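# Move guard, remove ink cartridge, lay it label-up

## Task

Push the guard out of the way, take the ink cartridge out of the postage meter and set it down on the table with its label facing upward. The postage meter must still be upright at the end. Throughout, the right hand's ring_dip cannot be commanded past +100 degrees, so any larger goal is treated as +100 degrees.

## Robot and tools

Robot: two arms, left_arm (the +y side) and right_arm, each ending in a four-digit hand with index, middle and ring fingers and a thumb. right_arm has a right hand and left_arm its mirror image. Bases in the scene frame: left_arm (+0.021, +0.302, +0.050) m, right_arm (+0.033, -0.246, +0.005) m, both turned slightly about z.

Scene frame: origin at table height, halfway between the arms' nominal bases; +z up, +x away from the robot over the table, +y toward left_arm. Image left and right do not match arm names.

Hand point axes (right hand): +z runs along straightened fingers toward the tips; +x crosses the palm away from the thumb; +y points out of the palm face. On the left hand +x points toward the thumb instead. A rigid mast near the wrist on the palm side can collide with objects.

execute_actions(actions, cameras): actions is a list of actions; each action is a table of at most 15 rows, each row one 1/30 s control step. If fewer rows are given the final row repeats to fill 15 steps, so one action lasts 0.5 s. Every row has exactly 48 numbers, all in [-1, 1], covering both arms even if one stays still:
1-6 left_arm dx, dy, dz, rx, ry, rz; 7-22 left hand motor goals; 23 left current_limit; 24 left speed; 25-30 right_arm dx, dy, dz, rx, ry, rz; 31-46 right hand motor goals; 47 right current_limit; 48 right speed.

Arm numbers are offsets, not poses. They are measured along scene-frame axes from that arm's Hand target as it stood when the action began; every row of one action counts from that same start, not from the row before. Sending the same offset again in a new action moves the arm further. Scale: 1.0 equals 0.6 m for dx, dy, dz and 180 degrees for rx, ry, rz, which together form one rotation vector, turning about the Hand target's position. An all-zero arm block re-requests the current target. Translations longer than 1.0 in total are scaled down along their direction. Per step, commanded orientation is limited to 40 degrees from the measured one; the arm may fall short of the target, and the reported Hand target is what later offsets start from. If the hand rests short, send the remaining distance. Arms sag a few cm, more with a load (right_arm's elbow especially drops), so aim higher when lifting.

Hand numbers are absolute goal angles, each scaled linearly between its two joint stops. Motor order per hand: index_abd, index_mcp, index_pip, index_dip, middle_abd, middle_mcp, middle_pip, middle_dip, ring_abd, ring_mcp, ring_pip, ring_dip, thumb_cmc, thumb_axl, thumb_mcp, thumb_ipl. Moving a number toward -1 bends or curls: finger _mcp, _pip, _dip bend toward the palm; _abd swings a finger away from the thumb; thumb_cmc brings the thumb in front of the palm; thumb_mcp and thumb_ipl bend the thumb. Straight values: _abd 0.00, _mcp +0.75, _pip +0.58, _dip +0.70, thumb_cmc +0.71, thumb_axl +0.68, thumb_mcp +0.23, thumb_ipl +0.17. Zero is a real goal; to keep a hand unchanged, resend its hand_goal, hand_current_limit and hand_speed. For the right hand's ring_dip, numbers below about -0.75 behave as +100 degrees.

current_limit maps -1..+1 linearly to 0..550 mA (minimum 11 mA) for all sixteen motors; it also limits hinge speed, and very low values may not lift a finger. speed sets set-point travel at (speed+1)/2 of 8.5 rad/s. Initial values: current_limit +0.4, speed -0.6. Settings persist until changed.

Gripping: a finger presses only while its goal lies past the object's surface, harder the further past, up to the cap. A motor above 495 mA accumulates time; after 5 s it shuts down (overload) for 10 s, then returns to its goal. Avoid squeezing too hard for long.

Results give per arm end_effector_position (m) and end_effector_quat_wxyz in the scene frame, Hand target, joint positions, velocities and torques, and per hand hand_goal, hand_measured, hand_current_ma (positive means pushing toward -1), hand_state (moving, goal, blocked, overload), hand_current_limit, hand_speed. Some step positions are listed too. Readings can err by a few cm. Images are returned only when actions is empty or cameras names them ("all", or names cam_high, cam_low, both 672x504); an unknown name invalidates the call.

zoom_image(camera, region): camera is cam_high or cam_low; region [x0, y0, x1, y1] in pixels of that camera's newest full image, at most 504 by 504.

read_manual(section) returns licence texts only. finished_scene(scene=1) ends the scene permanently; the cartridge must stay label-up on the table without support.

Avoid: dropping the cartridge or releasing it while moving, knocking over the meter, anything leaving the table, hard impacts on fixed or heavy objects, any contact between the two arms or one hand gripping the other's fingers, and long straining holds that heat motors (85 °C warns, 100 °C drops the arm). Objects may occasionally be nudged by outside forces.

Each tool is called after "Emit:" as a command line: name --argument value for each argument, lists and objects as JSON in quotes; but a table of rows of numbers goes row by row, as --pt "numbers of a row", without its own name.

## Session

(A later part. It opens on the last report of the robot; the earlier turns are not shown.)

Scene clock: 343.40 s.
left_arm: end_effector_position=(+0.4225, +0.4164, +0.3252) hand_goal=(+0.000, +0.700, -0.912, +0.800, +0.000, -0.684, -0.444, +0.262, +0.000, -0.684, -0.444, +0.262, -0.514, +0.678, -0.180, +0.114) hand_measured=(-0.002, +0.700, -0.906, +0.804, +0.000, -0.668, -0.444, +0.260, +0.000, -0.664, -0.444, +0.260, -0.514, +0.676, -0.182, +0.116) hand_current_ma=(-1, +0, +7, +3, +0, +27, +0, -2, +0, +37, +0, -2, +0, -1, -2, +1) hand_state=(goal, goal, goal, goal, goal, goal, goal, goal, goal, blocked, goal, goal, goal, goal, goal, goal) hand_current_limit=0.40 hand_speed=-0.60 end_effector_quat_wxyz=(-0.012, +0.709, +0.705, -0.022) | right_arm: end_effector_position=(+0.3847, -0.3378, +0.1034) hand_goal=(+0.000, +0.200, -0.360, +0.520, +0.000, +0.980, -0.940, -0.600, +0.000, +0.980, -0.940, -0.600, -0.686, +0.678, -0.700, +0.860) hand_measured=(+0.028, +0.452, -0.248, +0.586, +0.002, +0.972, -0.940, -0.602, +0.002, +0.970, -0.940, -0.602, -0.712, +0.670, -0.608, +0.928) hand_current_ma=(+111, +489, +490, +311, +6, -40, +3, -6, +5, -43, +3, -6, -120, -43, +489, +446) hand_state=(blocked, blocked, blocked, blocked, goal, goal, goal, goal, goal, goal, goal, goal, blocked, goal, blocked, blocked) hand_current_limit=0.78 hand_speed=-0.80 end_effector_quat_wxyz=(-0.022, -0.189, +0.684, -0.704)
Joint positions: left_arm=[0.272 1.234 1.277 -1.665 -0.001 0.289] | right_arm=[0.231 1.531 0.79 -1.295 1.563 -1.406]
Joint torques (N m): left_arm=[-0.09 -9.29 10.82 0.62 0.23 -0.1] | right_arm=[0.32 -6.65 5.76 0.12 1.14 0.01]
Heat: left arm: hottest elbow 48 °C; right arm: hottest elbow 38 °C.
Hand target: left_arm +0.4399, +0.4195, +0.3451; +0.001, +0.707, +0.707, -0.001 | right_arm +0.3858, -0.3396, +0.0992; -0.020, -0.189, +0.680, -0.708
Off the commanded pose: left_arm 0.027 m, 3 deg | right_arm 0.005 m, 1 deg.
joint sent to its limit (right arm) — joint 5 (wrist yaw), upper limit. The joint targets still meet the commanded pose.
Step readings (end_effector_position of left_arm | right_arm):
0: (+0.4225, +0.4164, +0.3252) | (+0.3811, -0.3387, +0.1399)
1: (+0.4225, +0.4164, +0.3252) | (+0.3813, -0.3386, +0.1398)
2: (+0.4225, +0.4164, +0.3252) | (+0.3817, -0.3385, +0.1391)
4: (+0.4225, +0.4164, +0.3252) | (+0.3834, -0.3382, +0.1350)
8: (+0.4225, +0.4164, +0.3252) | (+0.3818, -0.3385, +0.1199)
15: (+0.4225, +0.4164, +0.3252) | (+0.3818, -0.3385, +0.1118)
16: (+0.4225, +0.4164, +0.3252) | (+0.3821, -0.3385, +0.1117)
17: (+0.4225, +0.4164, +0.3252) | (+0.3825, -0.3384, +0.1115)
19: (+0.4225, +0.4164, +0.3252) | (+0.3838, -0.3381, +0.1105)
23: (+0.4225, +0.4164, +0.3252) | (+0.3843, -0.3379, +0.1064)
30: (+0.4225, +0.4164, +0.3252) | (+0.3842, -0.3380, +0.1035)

Emit:
execute_actions --actions '[[[0,0,0,0,0,0,0,0.7,-0.912,0.8,0,-0.685,-0.445,0.261,0,-0.685,-0.445,0.261,-0.514,0.678,-0.18,0.114,0.4,-0.6,0,0,-0.017,0,0,0,0,0.20,-0.36,0.52,0,0.98,-0.94,-0.6,0,0.98,-0.94,-0.6,-0.686,0.678,-0.70,0.86,0.78,-0.8]]]'

Emit:
execute_actions --actions '[[[0,0,0,0,0,0,0,0.7,-0.912,0.8,0,-0.685,-0.445,0.261,0,-0.685,-0.445,0.261,-0.514,0.678,-0.18,0.114,0.4,-0.6,0,0,-0.010,0,0,0,0,0.20,-0.36,0.52,0,0.98,-0.94,-0.6,0,0.98,-0.94,-0.6,-0.686,0.678,-0.70,0.86,0.78,-0.8]]]' --cameras '["cam_high"]'

Emit:
zoom_image --camera "cam_high" --region '[80, 190, 260, 370]'

Scene clock: 344.63 s.
left_arm: end_effector_position=(+0.4225, +0.4164, +0.3252) hand_goal=(+0.000, +0.700, -0.912, +0.800, +0.000, -0.684, -0.444, +0.262, +0.000, -0.684, -0.444, +0.262, -0.514, +0.678, -0.180, +0.114) hand_measured=(-0.002, +0.700, -0.906, +0.804, +0.000, -0.668, -0.444, +0.260, +0.000, -0.664, -0.444, +0.260, -0.514, +0.676, -0.182, +0.116) hand_current_ma=(-1, +0, +7, +3, +0, +27, +0, -2, +0, +37, +0, -2, +0, -1, -2, +1) hand_state=(goal, goal, goal, goal, goal, goal, goal, goal, goal, blocked, goal, goal, goal, goal, goal, goal) hand_current_limit=0.40 hand_speed=-0.60 end_effector_quat_wxyz=(-0.012, +0.709, +0.705, -0.022) | right_arm: end_effector_position=(+0.3847, -0.3378, +0.0930) hand_goal=(+0.000, +0.200, -0.360, +0.520, +0.000, +0.980, -0.940, -0.600, +0.000, +0.980, -0.940, -0.600, -0.686, +0.678, -0.700, +0.860) hand_measured=(+0.028, +0.452, -0.248, +0.586, +0.002, +0.972, -0.940, -0.602, +0.002, +0.970, -0.940, -0.602, -0.712, +0.670, -0.608, +0.928) hand_current_ma=(+111, +490, +489, +311, +6, -40, +3, -6, +5, -43, +3, -6, -120, -43, +489, +446) hand_state=(blocked, blocked, blocked, blocked, goal, goal, goal, goal, goal, goal, goal, goal, blocked, goal, blocked, blocked) hand_current_limit=0.78 hand_speed=-0.80 end_effector_quat_wxyz=(-0.022, -0.189, +0.684, -0.704)
Joint positions: left_arm=[0.272 1.234 1.277 -1.665 -0.001 0.289] | right_arm=[0.231 1.554 0.78 -1.262 1.563 -1.406]
Joint torques (N m): left_arm=[0.09 -9.23 10.81 0.65 0.23 -0.11] | right_arm=[0.38 -7.24 5.56 0.09 1.15 0.02]
Heat: left arm: hottest elbow 48 °C; right arm: hottest elbow 38 °C.
Hand target: left_arm +0.4399, +0.4195, +0.3451; +0.001, +0.707, +0.707, -0.001 | right_arm +0.3858, -0.3396, +0.0891; -0.020, -0.189, +0.680, -0.708
Off the commanded pose: left_arm 0.027 m, 3 deg | right_arm 0.004 m, 1 deg.
joint sent to its limit (right arm) — joint 5 (wrist yaw), upper limit. The joint targets still meet the commanded pose.
Step readings (end_effector_position of left_arm | right_arm):
0: (+0.4225, +0.4164, +0.3252) | (+0.3847, -0.3378, +0.1034)
1: (+0.4225, +0.4164, +0.3252) | (+0.3847, -0.3378, +0.1034)
2: (+0.4225, +0.4164, +0.3252) | (+0.3848, -0.3378, +0.1031)
4: (+0.4225, +0.4164, +0.3252) | (+0.3853, -0.3377, +0.1014)
8: (+0.4225, +0.4164, +0.3252) | (+0.3843, -0.3379, +0.0959)
15: (+0.4225, +0.4164, +0.3252) | (+0.3843, -0.3379, +0.0931)

Scene clock: 345.37 s.
left_arm: end_effector_position=(+0.4225, +0.4164, +0.3252) hand_goal=(+0.000, +0.700, -0.912, +0.800, +0.000, -0.684, -0.444, +0.262, +0.000, -0.684, -0.444, +0.262, -0.514, +0.678, -0.180, +0.114) hand_measured=(-0.002, +0.700, -0.906, +0.804, +0.000, -0.668, -0.444, +0.260, +0.000, -0.664, -0.444, +0.260, -0.514, +0.676, -0.182, +0.116) hand_current_ma=(-1, +0, +7, +3, +0, +27, +0, -2, +0, +37, +0, -2, +0, -1, -2, +1) hand_state=(goal, goal, goal, goal, goal, goal, goal, goal, goal, blocked, goal, goal, goal, goal, goal, goal) hand_current_limit=0.40 hand_speed=-0.60 end_effector_quat_wxyz=(-0.012, +0.709, +0.705, -0.022) | right_arm: end_effector_position=(+0.3852, -0.3377, +0.0876) hand_goal=(+0.000, +0.200, -0.360, +0.520, +0.000, +0.980, -0.940, -0.600, +0.000, +0.980, -0.940, -0.600, -0.686, +0.678, -0.700, +0.860) hand_measured=(+0.028, +0.452, -0.248, +0.586, +0.002, +0.972, -0.940, -0.602, +0.002, +0.970, -0.940, -0.602, -0.712, +0.670, -0.608, +0.928) hand_current_ma=(+111, +490, +490, +311, +6, -40, +3, -6, +5, -43, +3, -6, -120, -43, +490, +446) hand_state=(blocked, blocked, blocked, blocked, goal, goal, goal, goal, goal, goal, goal, goal, blocked, goal, blocked, blocked) hand_current_limit=0.78 hand_speed=-0.80 end_effector_quat_wxyz=(-0.021, -0.188, +0.684, -0.704)
Joint positions: left_arm=[0.272 1.234 1.277 -1.665 -0.001 0.289] | right_arm=[0.231 1.566 0.775 -1.242 1.563 -1.406]
Joint torques (N m): left_arm=[-0.15 -9.23 10.81 0.64 0.22 -0.1] | right_arm=[0.5 -6.77 5.41 0.2 1.13 0]
Heat: left arm: hottest elbow 48 °C; right arm: hottest elbow 38 °C.
Hand target: left_arm +0.4399, +0.4195, +0.3451; +0.001, +0.707, +0.707, -0.001 | right_arm +0.3858, -0.3396, +0.0830; -0.020, -0.189, +0.680, -0.708
Off the commanded pose: left_arm 0.027 m, 3 deg | right_arm 0.005 m, 1 deg.
joint sent to its limit (right arm) — joint 5 (wrist yaw), upper limit. The joint targets still meet the commanded pose.
Step readings (end_effector_position of left_arm | right_arm):
0: (+0.4225, +0.4164, +0.3252) | (+0.3847, -0.3378, +0.0930)
1: (+0.4225, +0.4164, +0.3252) | (+0.3847, -0.3378, +0.0930)
2: (+0.4225, +0.4164, +0.3252) | (+0.3849, -0.3378, +0.0928)
4: (+0.4225, +0.4164, +0.3252) | (+0.3854, -0.3376, +0.0922)
8: (+0.4225, +0.4164, +0.3252) | (+0.3854, -0.3376, +0.0895)
15: (+0.4225, +0.4164, +0.3252) | (+0.3849, -0.3378, +0.0876)
Images, in order (width x height): cam_high 672x504.

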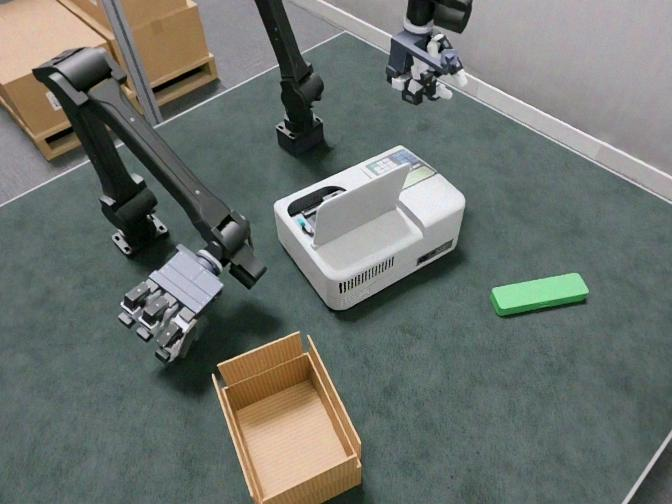

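Scaled by 2.800 from the camera's 672x504 image, which has a finer 960x720 frame.

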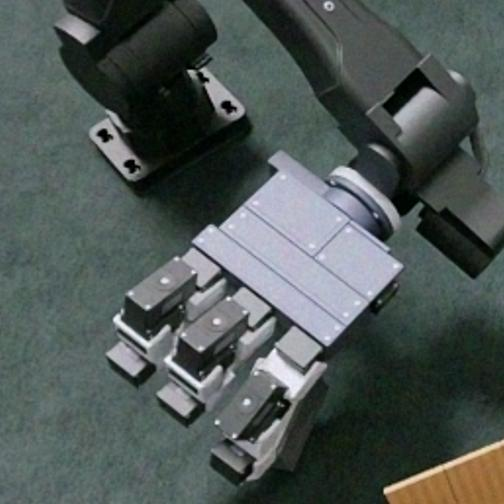

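Emit:
execute_actions --actions '[[[0,0,0,0,0,0,0,0.7,-0.912,0.8,0,-0.685,-0.445,0.261,0,-0.685,-0.445,0.261,-0.514,0.678,-0.18,0.114,0.4,-0.6,0,0,-0.009,0,0,0,0,0.20,-0.36,0.52,0,0.98,-0.94,-0.6,0,0.98,-0.94,-0.6,-0.686,0.678,-0.70,0.86,0.78,-0.8]]]'

Emit:
execute_actions --actions '[[[0,0,0,0,0,0,0,0.7,-0.912,0.8,0,-0.685,-0.445,0.261,0,-0.685,-0.445,0.261,-0.514,0.678,-0.18,0.114,0.4,-0.6,0,0,-0.009,0,0,0,0,0.20,-0.36,0.52,0,0.98,-0.94,-0.6,0,0.98,-0.94,-0.6,-0.686,0.678,-0.70,0.86,0.78,-0.8]]]'

Scene clock: 346.47 s.
left_arm: end_effector_position=(+0.4225, +0.4164, +0.3252) hand_goal=(+0.000, +0.700, -0.912, +0.800, +0.000, -0.684, -0.444, +0.262, +0.000, -0.684, -0.444, +0.262, -0.514, +0.678, -0.180, +0.114) hand_measured=(-0.002, +0.700, -0.906, +0.804, +0.000, -0.668, -0.444, +0.260, +0.000, -0.664, -0.444, +0.260, -0.514, +0.676, -0.182, +0.116) hand_current_ma=(-1, +0, +7, +3, +0, +27, +0, -2, +0, +37, +0, -2, +0, -1, -2, +1) hand_state=(goal, goal, goal, goal, goal, goal, goal, goal, goal, blocked, goal, goal, goal, goal, goal, goal) hand_current_limit=0.40 hand_speed=-0.60 end_effector_quat_wxyz=(-0.012, +0.709, +0.705, -0.022) | right_arm: end_effector_position=(+0.3853, -0.3377, +0.0822) hand_goal=(+0.000, +0.200, -0.360, +0.520, +0.000, +0.980, -0.940, -0.600, +0.000, +0.980, -0.940, -0.600, -0.686, +0.678, -0.700, +0.860) hand_measured=(+0.028, +0.452, -0.248, +0.586, +0.002, +0.972, -0.940, -0.602, +0.002, +0.970, -0.940, -0.602, -0.712, +0.670, -0.608, +0.928) hand_current_ma=(+111, +490, +490, +311, +6, -40, +3, -6, +5, -43, +3, -6, -120, -43, +489, +446) hand_state=(blocked, blocked, blocked, blocked, goal, goal, goal, goal, goal, goal, goal, goal, blocked, goal, blocked, blocked) hand_current_limit=0.78 hand_speed=-0.80 end_effector_quat_wxyz=(-0.020, -0.188, +0.684, -0.704)
Joint positions: left_arm=[0.272 1.234 1.277 -1.665 -0.001 0.289] | right_arm=[0.231 1.578 0.771 -1.224 1.563 -1.406]
Joint torques (N m): left_arm=[0.03 -9.17 10.81 0.64 0.23 -0.1] | right_arm=[0.32 -7 5.33 0.13 1.15 -0.01]
Heat: left arm: hottest elbow 48 °C; right arm: hottest elbow 38 °C.
Hand target: left_arm +0.4399, +0.4195, +0.3451; +0.001, +0.707, +0.707, -0.001 | right_arm +0.3858, -0.3396, +0.0776; -0.020, -0.189, +0.680, -0.708
Off the commanded pose: left_arm 0.027 m, 3 deg | right_arm 0.005 m, 1 deg.
joint sent to its limit (right arm) — joint 5 (wrist yaw), upper limit. The joint targets still meet the commanded pose.
Step readings (end_effector_position of left_arm | right_arm):
0: (+0.4225, +0.4164, +0.3252) | (+0.3853, -0.3377, +0.0876)
1: (+0.4225, +0.4164, +0.3252) | (+0.3853, -0.3377, +0.0876)
2: (+0.4225, +0.4164, +0.3252) | (+0.3854, -0.3377, +0.0875)
4: (+0.4225, +0.4164, +0.3252) | (+0.3858, -0.3375, +0.0867)
8: (+0.4225, +0.4164, +0.3252) | (+0.3858, -0.3376, +0.0841)
15: (+0.4225, +0.4164, +0.3252) | (+0.3851, -0.3377, +0.0823)

Scene clock: 347.17 s.
left_arm: end_effector_position=(+0.4225, +0.4164, +0.3252) hand_goal=(+0.000, +0.700, -0.912, +0.800, +0.000, -0.684, -0.444, +0.262, +0.000, -0.684, -0.444, +0.262, -0.514, +0.678, -0.180, +0.114) hand_measured=(-0.002, +0.700, -0.906, +0.804, +0.000, -0.668, -0.444, +0.260, +0.000, -0.664, -0.444, +0.260, -0.514, +0.676, -0.182, +0.116) hand_current_ma=(-1, +0, +7, +3, +0, +27, +0, -2, +0, +37, +0, -2, +0, -1, -2, +1) hand_state=(goal, goal, goal, goal, goal, goal, goal, goal, goal, blocked, goal, goal, goal, goal, goal, goal) hand_current_limit=0.40 hand_speed=-0.60 end_effector_quat_wxyz=(-0.012, +0.709, +0.705, -0.022) | right_arm: end_effector_position=(+0.3854, -0.3376, +0.0769) hand_goal=(+0.000, +0.200, -0.360, +0.520, +0.000, +0.980, -0.940, -0.600, +0.000, +0.980, -0.940, -0.600, -0.686, +0.678, -0.700, +0.860) hand_measured=(+0.028, +0.452, -0.248, +0.586, +0.002, +0.972, -0.940, -0.602, +0.002, +0.970, -0.940, -0.602, -0.712, +0.670, -0.608, +0.928) hand_current_ma=(+111, +490, +489, +311, +6, -40, +3, -6, +5, -43, +3, -6, -120, -43, +490, +446) hand_state=(blocked, blocked, blocked, blocked, goal, goal, goal, goal, goal, goal, goal, goal, blocked, goal, blocked, blocked) hand_current_limit=0.78 hand_speed=-0.80 end_effector_quat_wxyz=(-0.020, -0.188, +0.684, -0.704)
Joint positions: left_arm=[0.272 1.234 1.277 -1.665 -0.001 0.289] | right_arm=[0.231 1.591 0.766 -1.208 1.563 -1.406]
Joint torques (N m): left_arm=[0.03 -9.17 10.82 0.59 0.23 -0.11] | right_arm=[0.38 -7 5.18 0.02 1.14 0.01]
Heat: left arm: hottest elbow 48 °C; right arm: hottest elbow 38 °C.
Hand target: left_arm +0.4399, +0.4195, +0.3451; +0.001, +0.707, +0.707, -0.001 | right_arm +0.3858, -0.3396, +0.0722; -0.020, -0.189, +0.680, -0.708
Off the commanded pose: left_arm 0.027 m, 3 deg | right_arm 0.005 m, 1 deg.
joint sent to its limit (right arm) — joint 5 (wrist yaw), upper limit. The joint targets still meet the commanded pose.
Step readings (end_effector_position of left_arm | right_arm):
0: (+0.4225, +0.4164, +0.3252) | (+0.3853, -0.3377, +0.0822)
1: (+0.4225, +0.4164, +0.3252) | (+0.3853, -0.3377, +0.0822)
2: (+0.4225, +0.4164, +0.3252) | (+0.3855, -0.3376, +0.0821)
4: (+0.4225, +0.4164, +0.3252) | (+0.3859, -0.3375, +0.0814)
8: (+0.4225, +0.4164, +0.3252) | (+0.3861, -0.3375, +0.0787)
15: (+0.4225, +0.4164, +0.3252) | (+0.3852, -0.3377, +0.0770)

Emit:
execute_actions --actions '[[[0,0,0,0,0,0,0,0.7,-0.912,0.8,0,-0.685,-0.445,0.261,0,-0.685,-0.445,0.261,-0.514,0.678,-0.18,0.114,0.4,-0.6,0,0,-0.009,0,0,0,0,0.20,-0.36,0.52,0,0.98,-0.94,-0.6,0,0.98,-0.94,-0.6,-0.686,0.678,-0.70,0.86,0.78,-0.8]]]'

Emit:
execute_actions --actions '[[[0,0,0,0,0,0,0,0.7,-0.912,0.8,0,-0.685,-0.445,0.261,0,-0.685,-0.445,0.261,-0.514,0.678,-0.18,0.114,0.4,-0.6,0,0,-0.006,0,0,0,0,0.20,-0.36,0.52,0,0.98,-0.94,-0.6,0,0.98,-0.94,-0.6,-0.686,0.678,-0.70,0.86,0.78,-0.8]]]' --cameras '["cam_high"]'

Emit:
zoom_image --camera "cam_high" --region '[120, 240, 250, 370]'

Scene clock: 348.43 s.
left_arm: end_effector_position=(+0.4225, +0.4164, +0.3252) hand_goal=(+0.000, +0.700, -0.912, +0.800, +0.000, -0.684, -0.444, +0.262, +0.000, -0.684, -0.444, +0.262, -0.514, +0.678, -0.180, +0.114) hand_measured=(-0.002, +0.700, -0.906, +0.804, +0.000, -0.668, -0.444, +0.260, +0.000, -0.664, -0.444, +0.260, -0.514, +0.676, -0.182, +0.116) hand_current_ma=(-1, +0, +7, +3, +0, +27, +0, -2, +0, +37, +0, -2, +0, -1, -2, +1) hand_state=(goal, goal, goal, goal, goal, goal, goal, goal, goal, blocked, goal, goal, goal, goal, goal, goal) hand_current_limit=0.40 hand_speed=-0.60 end_effector_quat_wxyz=(-0.012, +0.709, +0.705, -0.022) | right_arm: end_effector_position=(+0.3856, -0.3376, +0.0716) hand_goal=(+0.000, +0.200, -0.360, +0.520, +0.000, +0.980, -0.940, -0.600, +0.000, +0.980, -0.940, -0.600, -0.686, +0.678, -0.700, +0.860) hand_measured=(+0.028, +0.452, -0.248, +0.586, +0.002, +0.972, -0.940, -0.602, +0.002, +0.970, -0.940, -0.602, -0.712, +0.670, -0.608, +0.928) hand_current_ma=(+111, +489, +490, +311, +6, -40, +3, -6, +5, -43, +3, -6, -120, -43, +490, +446) hand_state=(blocked, blocked, blocked, blocked, goal, goal, goal, goal, goal, goal, goal, goal, blocked, goal, blocked, blocked) hand_current_limit=0.78 hand_speed=-0.80 end_effector_quat_wxyz=(-0.020, -0.188, +0.684, -0.704)
Joint positions: left_arm=[0.272 1.234 1.277 -1.665 -0.001 0.289] | right_arm=[0.231 1.604 0.763 -1.19 1.563 -1.406]
Joint torques (N m): left_arm=[0.03 -9.11 10.85 0.61 0.23 -0.09] | right_arm=[0.5 -7.06 5.08 0.09 1.15 0]
Heat: left arm: hottest elbow 48 °C; right arm: hottest elbow 38 °C.
Hand target: left_arm +0.4399, +0.4195, +0.3451; +0.001, +0.707, +0.707, -0.001 | right_arm +0.3858, -0.3396, +0.0668; -0.020, -0.189, +0.680, -0.708
Off the commanded pose: left_arm 0.027 m, 3 deg | right_arm 0.005 m, 1 deg.
joint sent to its limit (right arm) — joint 5 (wrist yaw), upper limit. The joint targets still meet the commanded pose.
Step readings (end_effector_position of left_arm | right_arm):
0: (+0.4225, +0.4164, +0.3252) | (+0.3855, -0.3376, +0.0769)
1: (+0.4225, +0.4164, +0.3252) | (+0.3855, -0.3376, +0.0769)
2: (+0.4225, +0.4164, +0.3252) | (+0.3856, -0.3376, +0.0767)
4: (+0.4225, +0.4164, +0.3252) | (+0.3860, -0.3375, +0.0759)
8: (+0.4225, +0.4164, +0.3252) | (+0.3863, -0.3374, +0.0733)
15: (+0.4225, +0.4164, +0.3252) | (+0.3854, -0.3377, +0.0716)

Scene clock: 349.13 s.
left_arm: end_effector_position=(+0.4225, +0.4164, +0.3252) hand_goal=(+0.000, +0.700, -0.912, +0.800, +0.000, -0.684, -0.444, +0.262, +0.000, -0.684, -0.444, +0.262, -0.514, +0.678, -0.180, +0.114) hand_measured=(-0.002, +0.700, -0.906, +0.804, +0.000, -0.668, -0.444, +0.260, +0.000, -0.664, -0.444, +0.260, -0.514, +0.676, -0.182, +0.116) hand_current_ma=(-1, +0, +7, +3, +0, +27, +0, -2, +0, +37, +0, -2, +0, -1, -2, +1) hand_state=(goal, goal, goal, goal, goal, goal, goal, goal, goal, blocked, goal, goal, goal, goal, goal, goal) hand_current_limit=0.40 hand_speed=-0.60 end_effector_quat_wxyz=(-0.012, +0.709, +0.705, -0.022) | right_arm: end_effector_position=(+0.3869, -0.3373, +0.0688) hand_goal=(+0.000, +0.200, -0.360, +0.520, +0.000, +0.980, -0.940, -0.600, +0.000, +0.980, -0.940, -0.600, -0.686, +0.678, -0.700, +0.860) hand_measured=(+0.028, +0.452, -0.248, +0.586, +0.002, +0.972, -0.940, -0.602, +0.002, +0.970, -0.940, -0.602, -0.712, +0.670, -0.608, +0.928) hand_current_ma=(+111, +489, +489, +311, +6, -40, +3, -6, +5, -43, +3, -6, -120, -43, +489, +446) hand_state=(blocked, blocked, blocked, blocked, goal, goal, goal, goal, goal, goal, goal, goal, blocked, goal, blocked, blocked) hand_current_limit=0.78 hand_speed=-0.80 end_effector_quat_wxyz=(-0.019, -0.186, +0.685, -0.704)
Joint positions: left_arm=[0.272 1.234 1.277 -1.665 -0.001 0.289] | right_arm=[0.231 1.612 0.763 -1.179 1.563 -1.406]
Joint torques (N m): left_arm=[-0.15 -9.11 10.8 0.65 0.23 -0.09] | right_arm=[0.26 -7 4.83 0.02 1.14 -0.02]
Heat: left arm: hottest elbow 48 °C; right arm: hottest elbow 38 °C.
Hand target: left_arm +0.4399, +0.4195, +0.3451; +0.001, +0.707, +0.707, -0.001 | right_arm +0.3858, -0.3396, +0.0633; -0.020, -0.189, +0.680, -0.708
Off the commanded pose: left_arm 0.027 m, 3 deg | right_arm 0.006 m, 1 deg.
joint sent to its limit (right arm) — joint 5 (wrist yaw), upper limit. The joint targets still meet the commanded pose.
Step readings (end_effector_position of left_arm | right_arm):
0: (+0.4225, +0.4164, +0.3252) | (+0.3856, -0.3376, +0.0716)
1: (+0.4225, +0.4164, +0.3252) | (+0.3857, -0.3376, +0.0716)
2: (+0.4225, +0.4164, +0.3252) | (+0.3857, -0.3376, +0.0715)
4: (+0.4225, +0.4164, +0.3252) | (+0.3860, -0.3375, +0.0710)
8: (+0.4225, +0.4164, +0.3252) | (+0.3864, -0.3374, +0.0694)
15: (+0.4225, +0.4164, +0.3252) | (+0.3868, -0.3373, +0.0688)
Images, in order (width x height): cam_high 672x504.

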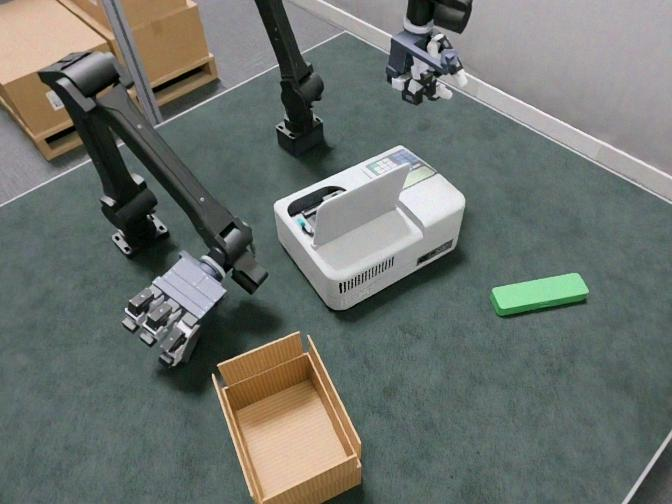

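Scaled by 3.877 from the camera's 672x504 image, which has a finer 960x720 frame.

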